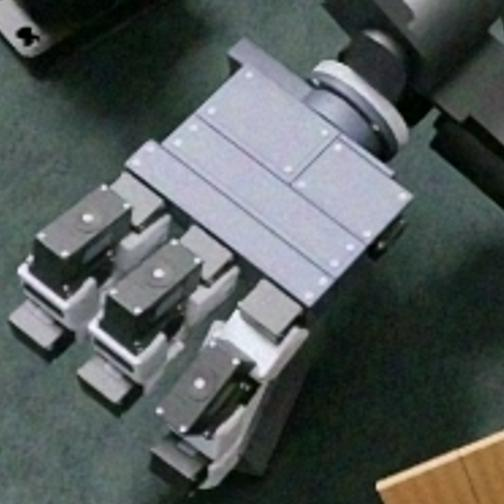

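Emit:
execute_actions --actions '[[[0,0,0,0,0,0,0,0.7,-0.912,0.8,0,-0.685,-0.445,0.261,0,-0.685,-0.445,0.261,-0.514,0.678,-0.18,0.114,0.4,-0.6,0,0,-0.006,0,0,0,0,0.20,-0.36,0.52,0,0.98,-0.94,-0.6,0,0.98,-0.94,-0.6,-0.686,0.678,-0.70,0.86,0.78,-0.8]]]'

Emit:
execute_actions --actions '[[[0,0,0,0,0,0,0,0.7,-0.912,0.8,0,-0.685,-0.445,0.261,0,-0.685,-0.445,0.261,-0.514,0.678,-0.18,0.114,0.4,-0.6,0,0,-0.006,0,0,0,0,0.20,-0.36,0.52,0,0.98,-0.94,-0.6,0,0.98,-0.94,-0.6,-0.686,0.678,-0.70,0.86,0.78,-0.8]]]'

Scene clock: 350.37 s.
left_arm: end_effector_position=(+0.4225, +0.4164, +0.3252) hand_goal=(+0.000, +0.700, -0.912, +0.800, +0.000, -0.684, -0.444, +0.262, +0.000, -0.684, -0.444, +0.262, -0.514, +0.678, -0.180, +0.114) hand_measured=(-0.002, +0.700, -0.906, +0.804, +0.000, -0.668, -0.444, +0.260, +0.000, -0.664, -0.444, +0.260, -0.514, +0.676, -0.182, +0.116) hand_current_ma=(-1, +0, +7, +3, +0, +27, +0, -2, +0, +37, +0, -2, +0, -1, -2, +1) hand_state=(goal, goal, goal, goal, goal, goal, goal, goal, goal, blocked, goal, goal, goal, goal, goal, goal) hand_current_limit=0.40 hand_speed=-0.60 end_effector_quat_wxyz=(-0.012, +0.709, +0.705, -0.022) | right_arm: end_effector_position=(+0.3859, -0.3375, +0.0645) hand_goal=(+0.000, +0.200, -0.360, +0.520, +0.000, +0.980, -0.940, -0.600, +0.000, +0.980, -0.940, -0.600, -0.686, +0.678, -0.700, +0.860) hand_measured=(+0.028, +0.452, -0.248, +0.586, +0.002, +0.972, -0.940, -0.602, +0.002, +0.970, -0.940, -0.602, -0.712, +0.670, -0.608, +0.928) hand_current_ma=(+111, +490, +490, +311, +6, -40, +3, -6, +5, -43, +3, -6, -120, -43, +490, +446) hand_state=(blocked, blocked, blocked, blocked, goal, goal, goal, goal, goal, goal, goal, goal, blocked, goal, blocked, blocked) hand_current_limit=0.78 hand_speed=-0.80 end_effector_quat_wxyz=(-0.020, -0.187, +0.685, -0.704)
Joint positions: left_arm=[0.272 1.234 1.277 -1.665 -0.001 0.289] | right_arm=[0.231 1.621 0.758 -1.167 1.563 -1.406]
Joint torques (N m): left_arm=[0.09 -9.11 10.81 0.66 0.23 -0.09] | right_arm=[0.56 -7.24 4.88 0.08 1.15 0]
Heat: left arm: hottest elbow 48 °C; right arm: hottest elbow 38 °C.
Hand target: left_arm +0.4399, +0.4195, +0.3451; +0.001, +0.707, +0.707, -0.001 | right_arm +0.3859, -0.3396, +0.0597; -0.020, -0.189, +0.680, -0.708
Off the commanded pose: left_arm 0.027 m, 3 deg | right_arm 0.005 m, 1 deg.
joint sent to its limit (right arm) — joint 5 (wrist yaw), upper limit. The joint targets still meet the commanded pose.
Step readings (end_effector_position of left_arm | right_arm):
0: (+0.4225, +0.4164, +0.3252) | (+0.3869, -0.3373, +0.0688)
1: (+0.4225, +0.4164, +0.3252) | (+0.3869, -0.3373, +0.0687)
2: (+0.4225, +0.4164, +0.3252) | (+0.3868, -0.3373, +0.0685)
4: (+0.4225, +0.4164, +0.3252) | (+0.3868, -0.3373, +0.0679)
8: (+0.4225, +0.4164, +0.3252) | (+0.3857, -0.3376, +0.0655)
15: (+0.4225, +0.4164, +0.3252) | (+0.3858, -0.3376, +0.0646)

Scene clock: 351.07 s.
left_arm: end_effector_position=(+0.4225, +0.4164, +0.3252) hand_goal=(+0.000, +0.700, -0.912, +0.800, +0.000, -0.684, -0.444, +0.262, +0.000, -0.684, -0.444, +0.262, -0.514, +0.678, -0.180, +0.114) hand_measured=(-0.002, +0.700, -0.906, +0.804, +0.000, -0.668, -0.444, +0.260, +0.000, -0.664, -0.444, +0.260, -0.514, +0.676, -0.182, +0.116) hand_current_ma=(-1, +0, +7, +3, +0, +27, +0, -2, +0, +37, +0, -2, +0, -1, -2, +1) hand_state=(goal, goal, goal, goal, goal, goal, goal, goal, goal, blocked, goal, goal, goal, goal, goal, goal) hand_current_limit=0.40 hand_speed=-0.60 end_effector_quat_wxyz=(-0.012, +0.709, +0.705, -0.022) | right_arm: end_effector_position=(+0.3870, -0.3373, +0.0615) hand_goal=(+0.000, +0.200, -0.360, +0.520, +0.000, +0.980, -0.940, -0.600, +0.000, +0.980, -0.940, -0.600, -0.686, +0.678, -0.700, +0.860) hand_measured=(+0.028, +0.452, -0.248, +0.586, +0.002, +0.972, -0.940, -0.602, +0.002, +0.970, -0.940, -0.602, -0.712, +0.670, -0.608, +0.928) hand_current_ma=(+111, +490, +489, +311, +6, -40, +3, -6, +5, -43, +3, -6, -120, -43, +490, +446) hand_state=(blocked, blocked, blocked, blocked, goal, goal, goal, goal, goal, goal, goal, goal, blocked, goal, blocked, blocked) hand_current_limit=0.78 hand_speed=-0.80 end_effector_quat_wxyz=(-0.019, -0.186, +0.685, -0.704)
Joint positions: left_arm=[0.272 1.234 1.277 -1.665 -0.001 0.289] | right_arm=[0.231 1.63 0.758 -1.156 1.563 -1.406]
Joint torques (N m): left_arm=[-0.15 -9.17 10.82 0.66 0.23 -0.1] | right_arm=[0.38 -7.18 4.63 0.16 1.14 -0.02]
Heat: left arm: hottest elbow 48 °C; right arm: hottest elbow 38 °C.
Hand target: left_arm +0.4399, +0.4195, +0.3451; +0.001, +0.707, +0.707, -0.001 | right_arm +0.3859, -0.3396, +0.0561; -0.020, -0.189, +0.680, -0.708
Off the commanded pose: left_arm 0.027 m, 3 deg | right_arm 0.006 m, 1 deg.
joint sent to its limit (right arm) — joint 5 (wrist yaw), upper limit. The joint targets still meet the commanded pose.
Step readings (end_effector_position of left_arm | right_arm):
0: (+0.4225, +0.4164, +0.3252) | (+0.3859, -0.3375, +0.0645)
1: (+0.4225, +0.4164, +0.3252) | (+0.3859, -0.3375, +0.0645)
2: (+0.4225, +0.4164, +0.3252) | (+0.3860, -0.3375, +0.0644)
4: (+0.4225, +0.4164, +0.3252) | (+0.3863, -0.3374, +0.0638)
8: (+0.4225, +0.4164, +0.3252) | (+0.3865, -0.3374, +0.0622)
15: (+0.4225, +0.4164, +0.3252) | (+0.3869, -0.3373, +0.0615)

Emit:
execute_actions --actions '[]'

Emit:
zoom_image --camera "cam_high" --region '[140, 280, 240, 380]'

Emit:
zoom_image --camera "cam_low" --region '[180, 200, 320, 340]'

Scene clock: 352.10 s.
left_arm: end_effector_position=(+0.4225, +0.4164, +0.3252) hand_goal=(+0.000, +0.700, -0.912, +0.800, +0.000, -0.684, -0.444, +0.262, +0.000, -0.684, -0.444, +0.262, -0.514, +0.678, -0.180, +0.114) hand_measured=(-0.002, +0.700, -0.906, +0.804, +0.000, -0.668, -0.444, +0.260, +0.000, -0.664, -0.444, +0.260, -0.514, +0.676, -0.182, +0.116) hand_current_ma=(-1, +0, +7, +3, +0, +27, +0, -2, +0, +37, +0, -2, +0, -1, -2, +1) hand_state=(goal, goal, goal, goal, goal, goal, goal, goal, goal, blocked, goal, goal, goal, goal, goal, goal) hand_current_limit=0.40 hand_speed=-0.60 end_effector_quat_wxyz=(-0.012, +0.709, +0.705, -0.022) | right_arm: end_effector_position=(+0.3870, -0.3373, +0.0615) hand_goal=(+0.000, +0.200, -0.360, +0.520, +0.000, +0.980, -0.940, -0.600, +0.000, +0.980, -0.940, -0.600, -0.686, +0.678, -0.700, +0.860) hand_measured=(+0.028, +0.452, -0.248, +0.586, +0.002, +0.972, -0.940, -0.602, +0.002, +0.970, -0.940, -0.602, -0.712, +0.670, -0.608, +0.928) hand_current_ma=(+111, +489, +489, +311, +6, -40, +3, -6, +5, -43, +3, -6, -120, -43, +490, +446) hand_state=(blocked, blocked, blocked, blocked, goal, goal, goal, goal, goal, goal, goal, goal, blocked, goal, blocked, blocked) hand_current_limit=0.78 hand_speed=-0.80 end_effector_quat_wxyz=(-0.019, -0.186, +0.685, -0.704)
Joint positions: left_arm=[0.272 1.234 1.277 -1.665 -0.001 0.289] | right_arm=[0.231 1.63 0.758 -1.156 1.563 -1.406]
Joint velocities: within noise
Joint torques (N m): left_arm=[-0.09 -9.35 10.88 0.64 0.23 -0.09] | right_arm=[0.67 -7.12 4.7 0.08 1.14 -0.01]
Motor temperatures (°C): left_arm=[33 30 48 33 28 31] | right_arm=[34 36 38 30 31 30]
Heat: left arm: hottest elbow 48 °C; right arm: hottest elbow 38 °C.
Hand target: left_arm +0.4399, +0.4195, +0.3451; +0.001, +0.707, +0.707, -0.001 | right_arm +0.3858, -0.3396, +0.0561; -0.020, -0.189, +0.680, -0.708
Off the commanded pose: left_arm 0.027 m, 3 deg | right_arm 0.006 m, 1 deg.

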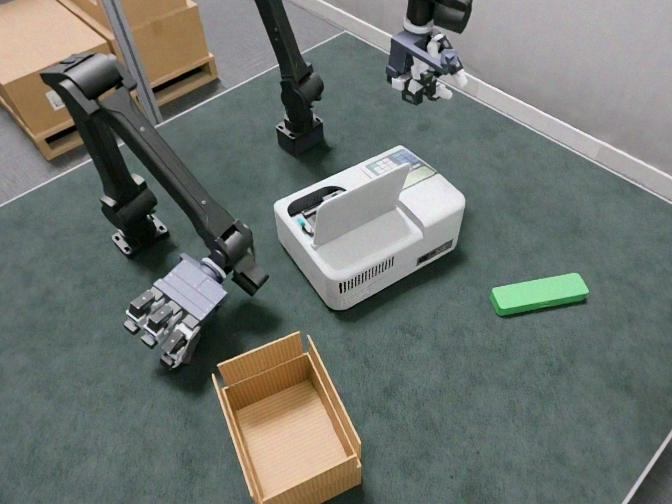

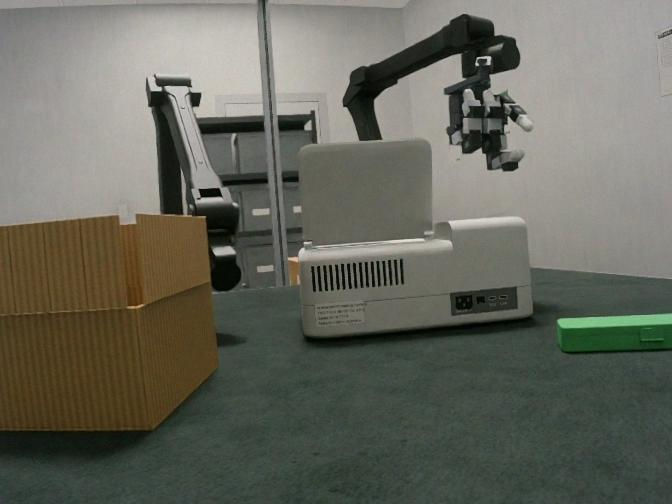

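Scaled by 5.040 from the camera's 672x504 image, which has a finer 960x720 frame.

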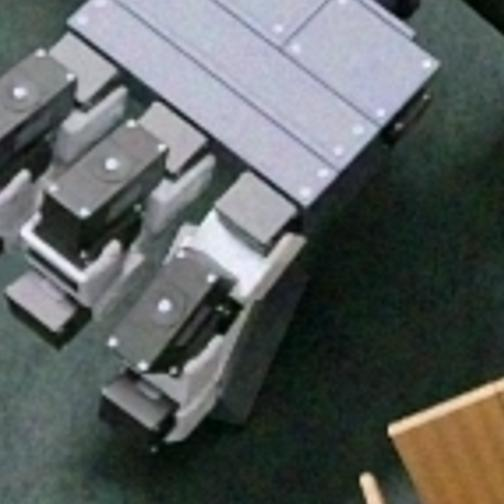

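Scaled by 3.600 from the camera's 672x504 image, which has a finer 960x720 frame.

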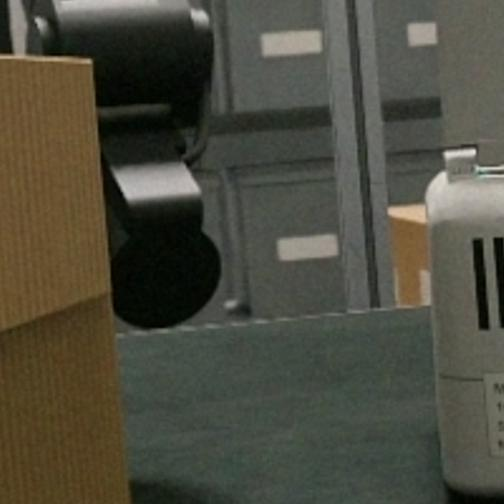

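Emit:
execute_actions --actions '[[[0,0,0,0,0,0,0,0.7,-0.912,0.8,0,-0.685,-0.445,0.261,0,-0.685,-0.445,0.261,-0.514,0.678,-0.18,0.114,0.4,-0.6,0,0,0,-0.0107,0.0431,0,0,0.20,-0.36,0.52,0,0.98,-0.94,-0.6,0,0.98,-0.94,-0.6,-0.686,0.678,-0.70,0.86,0.78,-0.8]]]'

Emit:
execute_actions --actions '[[[0,0,0,0,0,0,0,0.7,-0.912,0.8,0,-0.685,-0.445,0.261,0,-0.685,-0.445,0.261,-0.514,0.678,-0.18,0.114,0.4,-0.6,0,0,-0.006,0,0,0,0,0.20,-0.36,0.52,0,0.98,-0.94,-0.6,0,0.98,-0.94,-0.6,-0.686,0.678,-0.70,0.86,0.78,-0.8]]]'

Scene clock: 354.10 s.
left_arm: end_effector_position=(+0.4225, +0.4164, +0.3252) hand_goal=(+0.000, +0.700, -0.912, +0.800, +0.000, -0.684, -0.444, +0.262, +0.000, -0.684, -0.444, +0.262, -0.514, +0.678, -0.180, +0.114) hand_measured=(-0.002, +0.700, -0.906, +0.804, +0.000, -0.668, -0.444, +0.260, +0.000, -0.664, -0.444, +0.260, -0.514, +0.676, -0.182, +0.116) hand_current_ma=(-1, +0, +7, +3, +0, +27, +0, -2, +0, +37, +0, -2, +0, -1, -2, +1) hand_state=(goal, goal, goal, goal, goal, goal, goal, goal, goal, blocked, goal, goal, goal, goal, goal, goal) hand_current_limit=0.40 hand_speed=-0.60 end_effector_quat_wxyz=(-0.012, +0.709, +0.705, -0.022) | right_arm: end_effector_position=(+0.3785, -0.3395, +0.0545) hand_goal=(+0.000, +0.200, -0.360, +0.520, +0.000, +0.980, -0.940, -0.600, +0.000, +0.980, -0.940, -0.600, -0.686, +0.678, -0.700, +0.860) hand_measured=(+0.028, +0.452, -0.248, +0.584, +0.002, +0.972, -0.940, -0.602, +0.002, +0.970, -0.940, -0.602, -0.712, +0.670, -0.608, +0.928) hand_current_ma=(+111, +490, +489, +305, +6, -40, +3, -6, +5, -43, +3, -6, -120, -43, +490, +446) hand_state=(blocked, blocked, blocked, blocked, goal, goal, goal, goal, goal, goal, goal, goal, blocked, goal, blocked, blocked) hand_current_limit=0.78 hand_speed=-0.80 end_effector_quat_wxyz=(-0.064, -0.229, +0.671, -0.702)
Joint positions: left_arm=[0.272 1.234 1.277 -1.665 -0.001 0.289] | right_arm=[0.231 1.672 0.771 -1.203 1.564 -1.457]
Joint torques (N m): left_arm=[-0.09 -9.11 10.84 0.64 0.22 -0.1] | right_arm=[0.5 -7.41 6.94 -0.8 1.01 -0.23]
Heat: left arm: hottest elbow 48 °C; right arm: hottest elbow 37 °C.
Hand target: left_arm +0.4399, +0.4195, +0.3451; +0.001, +0.707, +0.707, -0.001 | right_arm +0.3858, -0.3396, +0.0560; -0.069, -0.236, +0.666, -0.705
Off the commanded pose: left_arm 0.027 m, 3 deg | right_arm 0.008 m, 1 deg.
joint sent to its limit (right arm) — joint 5 (wrist yaw), upper limit. The joint targets still meet the commanded pose.
Step readings (end_effector_position of left_arm | right_arm):
0: (+0.4225, +0.4164, +0.3252) | (+0.3870, -0.3373, +0.0615)
1: (+0.4225, +0.4164, +0.3252) | (+0.3870, -0.3373, +0.0614)
2: (+0.4225, +0.4164, +0.3252) | (+0.3867, -0.3373, +0.0611)
4: (+0.4225, +0.4164, +0.3252) | (+0.3840, -0.3380, +0.0592)
8: (+0.4225, +0.4164, +0.3252) | (+0.3781, -0.3395, +0.0534)
15: (+0.4225, +0.4164, +0.3252) | (+0.3788, -0.3394, +0.0543)

Scene clock: 354.80 s.
left_arm: end_effector_position=(+0.4225, +0.4164, +0.3252) hand_goal=(+0.000, +0.700, -0.912, +0.800, +0.000, -0.684, -0.444, +0.262, +0.000, -0.684, -0.444, +0.262, -0.514, +0.678, -0.180, +0.114) hand_measured=(-0.002, +0.700, -0.906, +0.804, +0.000, -0.668, -0.444, +0.260, +0.000, -0.664, -0.444, +0.260, -0.514, +0.676, -0.182, +0.116) hand_current_ma=(-1, +0, +7, +3, +0, +27, +0, -2, +0, +37, +0, -2, +0, -1, -2, +1) hand_state=(goal, goal, goal, goal, goal, goal, goal, goal, goal, blocked, goal, goal, goal, goal, goal, goal) hand_current_limit=0.40 hand_speed=-0.60 end_effector_quat_wxyz=(-0.012, +0.709, +0.705, -0.022) | right_arm: end_effector_position=(+0.3781, -0.3396, +0.0529) hand_goal=(+0.000, +0.200, -0.360, +0.520, +0.000, +0.980, -0.940, -0.600, +0.000, +0.980, -0.940, -0.600, -0.686, +0.678, -0.700, +0.860) hand_measured=(+0.028, +0.452, -0.248, +0.584, +0.002, +0.972, -0.940, -0.602, +0.002, +0.970, -0.940, -0.602, -0.712, +0.670, -0.608, +0.928) hand_current_ma=(+111, +489, +490, +305, +6, -40, +3, -6, +5, -43, +3, -6, -120, -43, +490, +446) hand_state=(blocked, blocked, blocked, blocked, goal, goal, goal, goal, goal, goal, goal, goal, blocked, goal, blocked, blocked) hand_current_limit=0.78 hand_speed=-0.80 end_effector_quat_wxyz=(-0.066, -0.231, +0.670, -0.702)
Joint positions: left_arm=[0.272 1.234 1.277 -1.665 -0.001 0.289] | right_arm=[0.231 1.678 0.771 -1.203 1.565 -1.457]
Joint torques (N m): left_arm=[-0.15 -9.17 10.85 0.64 0.24 -0.1] | right_arm=[0.67 -7.18 6.78 -0.58 0.98 -0.2]
Heat: left arm: hottest elbow 48 °C; right arm: hottest elbow 37 °C.
Hand target: left_arm +0.4399, +0.4195, +0.3451; +0.001, +0.707, +0.707, -0.001 | right_arm +0.3858, -0.3396, +0.0524; -0.069, -0.236, +0.666, -0.705
Off the commanded pose: left_arm 0.027 m, 3 deg | right_arm 0.008 m, 1 deg.
joint read past its limit (right arm) — joint 5 (wrist yaw), upper limit.
joint sent to its limit (right arm) — joint 5 (wrist yaw), upper limit. The joint targets still meet the commanded pose.
Step readings (end_effector_position of left_arm | right_arm):
0: (+0.4225, +0.4164, +0.3252) | (+0.3785, -0.3395, +0.0545)
1: (+0.4225, +0.4164, +0.3252) | (+0.3785, -0.3395, +0.0545)
2: (+0.4225, +0.4164, +0.3252) | (+0.3785, -0.3395, +0.0544)
4: (+0.4225, +0.4164, +0.3252) | (+0.3784, -0.3395, +0.0540)
8: (+0.4225, +0.4164, +0.3252) | (+0.3781, -0.3396, +0.0529)
15: (+0.4225, +0.4164, +0.3252) | (+0.3781, -0.3396, +0.0529)

Emit:
execute_actions --actions '[]' --cameras '["cam_high"]'

Emit:
zoom_image --camera "cam_high" --region '[140, 280, 240, 380]'

Scene clock: 355.10 s.
left_arm: end_effector_position=(+0.4225, +0.4164, +0.3252) hand_goal=(+0.000, +0.700, -0.912, +0.800, +0.000, -0.684, -0.444, +0.262, +0.000, -0.684, -0.444, +0.262, -0.514, +0.678, -0.180, +0.114) hand_measured=(-0.002, +0.700, -0.906, +0.804, +0.000, -0.668, -0.444, +0.260, +0.000, -0.664, -0.444, +0.260, -0.514, +0.676, -0.182, +0.116) hand_current_ma=(-1, +0, +7, +3, +0, +27, +0, -2, +0, +37, +0, -2, +0, -1, -2, +1) hand_state=(goal, goal, goal, goal, goal, goal, goal, goal, goal, blocked, goal, goal, goal, goal, goal, goal) hand_current_limit=0.40 hand_speed=-0.60 end_effector_quat_wxyz=(-0.012, +0.709, +0.705, -0.022) | right_arm: end_effector_position=(+0.3781, -0.3396, +0.0529) hand_goal=(+0.000, +0.200, -0.360, +0.520, +0.000, +0.980, -0.940, -0.600, +0.000, +0.980, -0.940, -0.600, -0.686, +0.678, -0.700, +0.860) hand_measured=(+0.028, +0.452, -0.248, +0.584, +0.002, +0.972, -0.940, -0.602, +0.002, +0.970, -0.940, -0.602, -0.712, +0.670, -0.608, +0.928) hand_current_ma=(+111, +490, +490, +305, +6, -40, +3, -6, +5, -43, +3, -6, -120, -43, +490, +446) hand_state=(blocked, blocked, blocked, blocked, goal, goal, goal, goal, goal, goal, goal, goal, blocked, goal, blocked, blocked) hand_current_limit=0.78 hand_speed=-0.80 end_effector_quat_wxyz=(-0.066, -0.231, +0.670, -0.702)
Joint positions: left_arm=[0.272 1.234 1.277 -1.665 -0.001 0.289] | right_arm=[0.231 1.678 0.771 -1.203 1.565 -1.457]
Joint velocities: within noise
Joint torques (N m): left_arm=[0.03 -9.17 10.82 0.68 0.23 -0.11] | right_arm=[0.44 -7.36 6.76 -0.58 0.99 -0.22]
Motor temperatures (°C): left_arm=[33 30 48 33 28 31] | right_arm=[34 36 37 30 31 30]
Heat: left arm: hottest elbow 48 °C; right arm: hottest elbow 37 °C.
Hand target: left_arm +0.4399, +0.4195, +0.3451; +0.001, +0.707, +0.707, -0.001 | right_arm +0.3858, -0.3396, +0.0524; -0.069, -0.236, +0.666, -0.705
Off the commanded pose: left_arm 0.027 m, 3 deg | right_arm 0.008 m, 1 deg.
joint read past its limit (right arm) — joint 5 (wrist yaw), upper limit.
Images, in order (width x height): cam_high 672x504.

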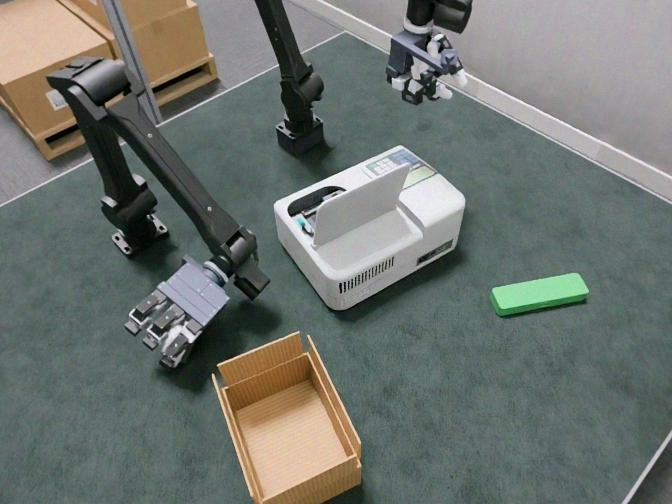

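Scaled by 5.040 from the camera's 672x504 image, which has a finer 960x720 frame.

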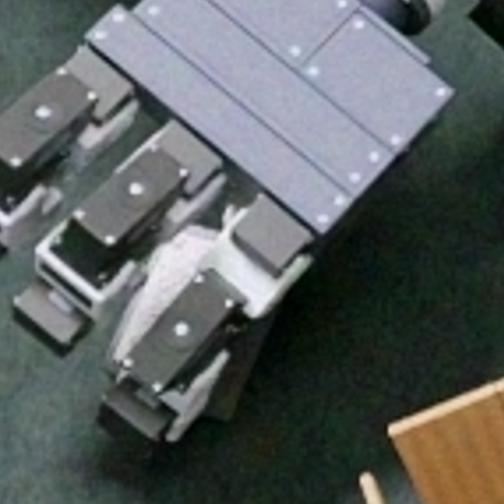

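Emit:
execute_actions --actions '[[[0,0,0,0,0,0,0,0.7,-0.912,0.8,0,-0.685,-0.445,0.261,0,-0.685,-0.445,0.261,-0.514,0.678,-0.18,0.114,0.4,-0.6,0,0,-0.007,0,0,0,0,0.20,-0.36,0.52,0,0.98,-0.94,-0.6,0,0.98,-0.94,-0.6,-0.686,0.678,-0.70,0.86,0.78,-0.8]]]'

Scene clock: 357.83 s.
left_arm: end_effector_position=(+0.4225, +0.4164, +0.3252) hand_goal=(+0.000, +0.700, -0.912, +0.800, +0.000, -0.684, -0.444, +0.262, +0.000, -0.684, -0.444, +0.262, -0.514, +0.678, -0.180, +0.114) hand_measured=(-0.002, +0.700, -0.906, +0.804, +0.000, -0.668, -0.444, +0.260, +0.000, -0.664, -0.444, +0.260, -0.514, +0.676, -0.182, +0.116) hand_current_ma=(-1, +0, +7, +3, +0, +27, +0, -2, +0, +37, +0, -2, +0, -1, -2, +1) hand_state=(goal, goal, goal, goal, goal, goal, goal, goal, goal, blocked, goal, goal, goal, goal, goal, goal) hand_current_limit=0.40 hand_speed=-0.60 end_effector_quat_wxyz=(-0.012, +0.709, +0.705, -0.022) | right_arm: end_effector_position=(+0.3785, -0.3397, +0.0523) hand_goal=(+0.000, +0.200, -0.360, +0.520, +0.000, +0.980, -0.940, -0.600, +0.000, +0.980, -0.940, -0.600, -0.686, +0.678, -0.700, +0.860) hand_measured=(+0.018, +0.452, -0.248, +0.582, +0.002, +0.972, -0.940, -0.602, +0.002, +0.970, -0.940, -0.602, -0.712, +0.670, -0.608, +0.928) hand_current_ma=(+74, +489, +490, +299, +6, -40, +3, -6, +5, -43, +3, -6, -120, -43, +490, +446) hand_state=(goal, blocked, blocked, blocked, goal, goal, goal, goal, goal, goal, goal, goal, blocked, goal, blocked, blocked) hand_current_limit=0.78 hand_speed=-0.80 end_effector_quat_wxyz=(-0.066, -0.232, +0.669, -0.703)
Joint positions: left_arm=[0.272 1.234 1.277 -1.665 -0.001 0.289] | right_arm=[0.231 1.682 0.772 -1.203 1.567 -1.457]
Joint torques (N m): left_arm=[0.09 -9.29 10.84 0.68 0.22 -0.1] | right_arm=[0.56 -6.65 6.5 -0.27 0.9 -0.16]
Heat: left arm: hottest elbow 48 °C; right arm: hottest elbow 37 °C.
Hand target: left_arm +0.4399, +0.4195, +0.3451; +0.001, +0.707, +0.707, -0.001 | right_arm +0.3858, -0.3396, +0.0482; -0.069, -0.236, +0.666, -0.705
Off the commanded pose: left_arm 0.027 m, 3 deg | right_arm 0.008 m, 1 deg.
joint read past its limit (right arm) — joint 5 (wrist yaw), upper limit.
joint sent to its limit (right arm) — joint 5 (wrist yaw), upper limit. The joint targets still meet the commanded pose.
Step readings (end_effector_position of left_arm | right_arm):
0: (+0.4225, +0.4164, +0.3252) | (+0.3781, -0.3396, +0.0529)
1: (+0.4225, +0.4164, +0.3252) | (+0.3781, -0.3396, +0.0529)
2: (+0.4225, +0.4164, +0.3252) | (+0.3781, -0.3396, +0.0528)
4: (+0.4225, +0.4164, +0.3252) | (+0.3781, -0.3397, +0.0526)
8: (+0.4225, +0.4164, +0.3252) | (+0.3784, -0.3397, +0.0523)
15: (+0.4225, +0.4164, +0.3252) | (+0.3785, -0.3397, +0.0523)

Emit:
execute_actions --actions '[[[0,0,0,0,0,0,0,0.7,-0.912,0.8,0,-0.685,-0.445,0.261,0,-0.685,-0.445,0.261,-0.514,0.678,-0.18,0.114,0.4,-0.6,0,0,0,0,0,0,0,0.20,-0.36,0.52,0,0.98,-0.94,-0.6,0,0.98,-0.94,-0.6,-0.686,0.678,-0.70,0.86,0.4,-0.8]],[[0,0,0,0,0,0,0,0.7,-0.912,0.8,0,-0.685,-0.445,0.261,0,-0.685,-0.445,0.261,-0.514,0.678,-0.18,0.114,0.4,-0.6,0,0,0,0,0,0,0,0.20,-0.36,0.52,0,0.98,-0.94,-0.6,0,0.98,-0.94,-0.6,-0.686,0.678,-0.70,0.86,0.1,-0.8]]]' --cameras '["cam_high"]'

Emit:
zoom_image --camera "cam_high" --region '[140, 280, 240, 380]'

Scene clock: 360.00 s.
left_arm: end_effector_position=(+0.4225, +0.4164, +0.3252) hand_goal=(+0.000, +0.700, -0.912, +0.800, +0.000, -0.684, -0.444, +0.262, +0.000, -0.684, -0.444, +0.262, -0.514, +0.678, -0.180, +0.114) hand_measured=(-0.002, +0.700, -0.906, +0.804, +0.000, -0.668, -0.444, +0.260, +0.000, -0.664, -0.444, +0.260, -0.514, +0.676, -0.182, +0.116) hand_current_ma=(-1, +0, +7, +3, +0, +27, +0, -2, +0, +37, +0, -2, +0, -1, -2, +1) hand_state=(goal, goal, goal, goal, goal, goal, goal, goal, goal, blocked, goal, goal, goal, goal, goal, goal) hand_current_limit=0.40 hand_speed=-0.60 end_effector_quat_wxyz=(-0.012, +0.709, +0.705, -0.022) | right_arm: end_effector_position=(+0.3783, -0.3398, +0.0515) hand_goal=(+0.000, +0.200, -0.360, +0.520, +0.000, +0.980, -0.940, -0.600, +0.000, +0.980, -0.940, -0.600, -0.686, +0.678, -0.700, +0.860) hand_measured=(+0.014, +0.466, -0.248, +0.566, +0.002, +0.972, -0.940, -0.602, +0.002, +0.970, -0.940, -0.602, -0.712, +0.670, -0.608, +0.928) hand_current_ma=(+53, +302, +302, +213, +6, -40, +3, -6, +5, -43, +3, -6, -120, -43, +303, +303) hand_state=(goal, blocked, blocked, blocked, goal, goal, goal, goal, goal, goal, goal, goal, blocked, goal, blocked, blocked) hand_current_limit=0.10 hand_speed=-0.80 end_effector_quat_wxyz=(-0.067, -0.233, +0.669, -0.703)
Joint positions: left_arm=[0.272 1.234 1.277 -1.665 -0.001 0.289] | right_arm=[0.231 1.684 0.772 -1.203 1.567 -1.457]
Joint torques (N m): left_arm=[-0.09 -9.17 10.86 0.64 0.24 -0.09] | right_arm=[0.5 -6.83 6.5 -0.25 0.91 -0.15]
Heat: left arm: hottest elbow 48 °C; right arm: hottest elbow 37 °C.
Hand target: left_arm +0.4399, +0.4195, +0.3451; +0.001, +0.707, +0.707, -0.001 | right_arm +0.3858, -0.3396, +0.0482; -0.069, -0.236, +0.666, -0.705
Off the commanded pose: left_arm 0.027 m, 3 deg | right_arm 0.008 m, 1 deg.
joint read past its limit (right arm) — joint 5 (wrist yaw), upper limit.
joint sent to its limit (right arm) — joint 5 (wrist yaw), upper limit. The joint targets still meet the commanded pose.
Step readings (end_effector_position of left_arm | right_arm):
0: (+0.4225, +0.4164, +0.3252) | (+0.3785, -0.3397, +0.0523)
1: (+0.4225, +0.4164, +0.3252) | (+0.3785, -0.3397, +0.0523)
2: (+0.4225, +0.4164, +0.3252) | (+0.3785, -0.3397, +0.0522)
4: (+0.4225, +0.4164, +0.3252) | (+0.3784, -0.3397, +0.0520)
8: (+0.4225, +0.4164, +0.3252) | (+0.3784, -0.3397, +0.0520)
15: (+0.4225, +0.4164, +0.3252) | (+0.3784, -0.3397, +0.0520)
16: (+0.4225, +0.4164, +0.3252) | (+0.3784, -0.3397, +0.0520)
17: (+0.4225, +0.4164, +0.3252) | (+0.3783, -0.3397, +0.0517)
19: (+0.4225, +0.4164, +0.3252) | (+0.3783, -0.3398, +0.0515)
23: (+0.4225, +0.4164, +0.3252) | (+0.3783, -0.3398, +0.0515)
30: (+0.4225, +0.4164, +0.3252) | (+0.3783, -0.3398, +0.0515)
Images, in order (width x height): cam_high 672x504.

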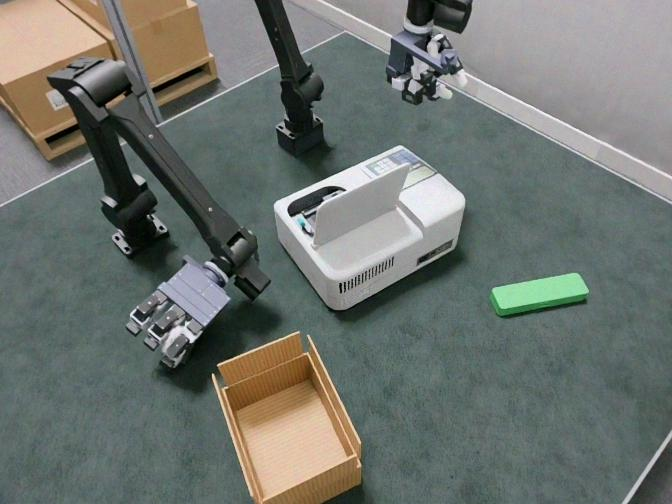

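Scaled by 5.040 from the camera's 672x504 image, which has a finer 960x720 frame.

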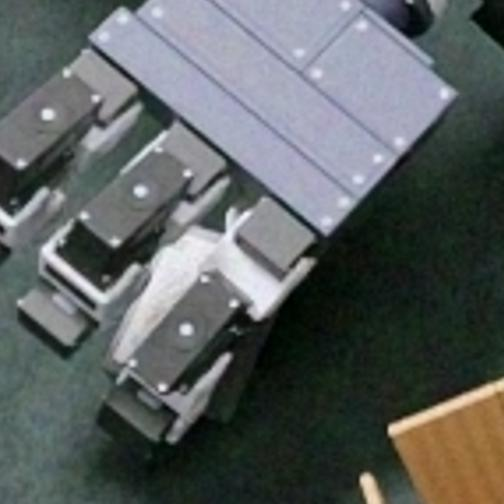

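Emit:
execute_actions --actions '[[[0,0,0,0,0,0,0,0.7,-0.912,0.8,0,-0.685,-0.445,0.261,0,-0.685,-0.445,0.261,-0.514,0.678,-0.18,0.114,0.4,-0.6,0,0,0,0,0,0,0,0.20,-0.36,0.52,0,0.98,-0.94,-0.6,0,0.98,-0.94,-0.6,-0.686,0.678,-0.70,0.86,-0.2,-0.8]],[[0,0,0,0,0,0,0,0.7,-0.912,0.8,0,-0.685,-0.445,0.261,0,-0.685,-0.445,0.261,-0.514,0.678,-0.18,0.114,0.4,-0.6,0,0,0,0,0,0,0,0.20,-0.36,0.52,0,0.98,-0.94,-0.6,0,0.98,-0.94,-0.6,-0.686,0.678,-0.70,0.86,-0.45,-0.8]]]' --cameras '["cam_high"]'

Emit:
zoom_image --camera "cam_high" --region '[140, 280, 240, 380]'

Scene clock: 362.13 s.
left_arm: end_effector_position=(+0.4225, +0.4164, +0.3252) hand_goal=(+0.000, +0.700, -0.912, +0.800, +0.000, -0.684, -0.444, +0.262, +0.000, -0.684, -0.444, +0.262, -0.514, +0.678, -0.180, +0.114) hand_measured=(-0.002, +0.700, -0.906, +0.804, +0.000, -0.668, -0.444, +0.260, +0.000, -0.664, -0.444, +0.260, -0.514, +0.676, -0.182, +0.116) hand_current_ma=(-1, +0, +7, +3, +0, +27, +0, -2, +0, +37, +0, -2, +0, -1, -2, +1) hand_state=(goal, goal, goal, goal, goal, goal, goal, goal, goal, blocked, goal, goal, goal, goal, goal, goal) hand_current_limit=0.40 hand_speed=-0.60 end_effector_quat_wxyz=(-0.012, +0.709, +0.705, -0.022) | right_arm: end_effector_position=(+0.3781, -0.3398, +0.0508) hand_goal=(+0.000, +0.200, -0.360, +0.520, +0.000, +0.980, -0.940, -0.600, +0.000, +0.980, -0.940, -0.600, -0.686, +0.678, -0.700, +0.860) hand_measured=(+0.010, +0.484, -0.248, +0.548, +0.002, +0.972, -0.940, -0.602, +0.002, +0.970, -0.940, -0.602, -0.700, +0.674, -0.608, +0.928) hand_current_ma=(+42, +151, +151, +131, +6, -40, +3, -6, +5, -43, +3, -6, -66, -26, +151, +151) hand_state=(goal, blocked, blocked, blocked, goal, goal, goal, goal, goal, goal, goal, goal, goal, goal, blocked, blocked) hand_current_limit=-0.45 hand_speed=-0.80 end_effector_quat_wxyz=(-0.068, -0.234, +0.668, -0.703)
Joint positions: left_arm=[0.272 1.234 1.277 -1.665 -0.001 0.289] | right_arm=[0.231 1.687 0.772 -1.203 1.567 -1.457]
Joint torques (N m): left_arm=[0.09 -9.29 10.82 0.64 0.24 -0.09] | right_arm=[0.38 -7.06 6.49 -0.27 0.91 -0.14]
Heat: left arm: hottest elbow 48 °C; right arm: hottest elbow 37 °C.
Hand target: left_arm +0.4399, +0.4195, +0.3451; +0.001, +0.707, +0.707, -0.001 | right_arm +0.3858, -0.3396, +0.0482; -0.069, -0.236, +0.666, -0.705
Off the commanded pose: left_arm 0.027 m, 3 deg | right_arm 0.008 m, 0 deg.
joint read past its limit (right arm) — joint 5 (wrist yaw), upper limit.
joint sent to its limit (right arm) — joint 5 (wrist yaw), upper limit. The joint targets still meet the commanded pose.
Step readings (end_effector_position of left_arm | right_arm):
0: (+0.4225, +0.4164, +0.3252) | (+0.3783, -0.3398, +0.0515)
1: (+0.4225, +0.4164, +0.3252) | (+0.3783, -0.3398, +0.0515)
2: (+0.4225, +0.4164, +0.3252) | (+0.3783, -0.3398, +0.0514)
4: (+0.4225, +0.4164, +0.3252) | (+0.3782, -0.3398, +0.0512)
8: (+0.4225, +0.4164, +0.3252) | (+0.3782, -0.3398, +0.0511)
15: (+0.4225, +0.4164, +0.3252) | (+0.3782, -0.3398, +0.0511)
16: (+0.4225, +0.4164, +0.3252) | (+0.3782, -0.3398, +0.0511)
17: (+0.4225, +0.4164, +0.3252) | (+0.3781, -0.3398, +0.0510)
19: (+0.4225, +0.4164, +0.3252) | (+0.3781, -0.3398, +0.0509)
23: (+0.4225, +0.4164, +0.3252) | (+0.3781, -0.3398, +0.0508)
30: (+0.4225, +0.4164, +0.3252) | (+0.3781, -0.3398, +0.0508)
Images, in order (width x height): cam_high 672x504.

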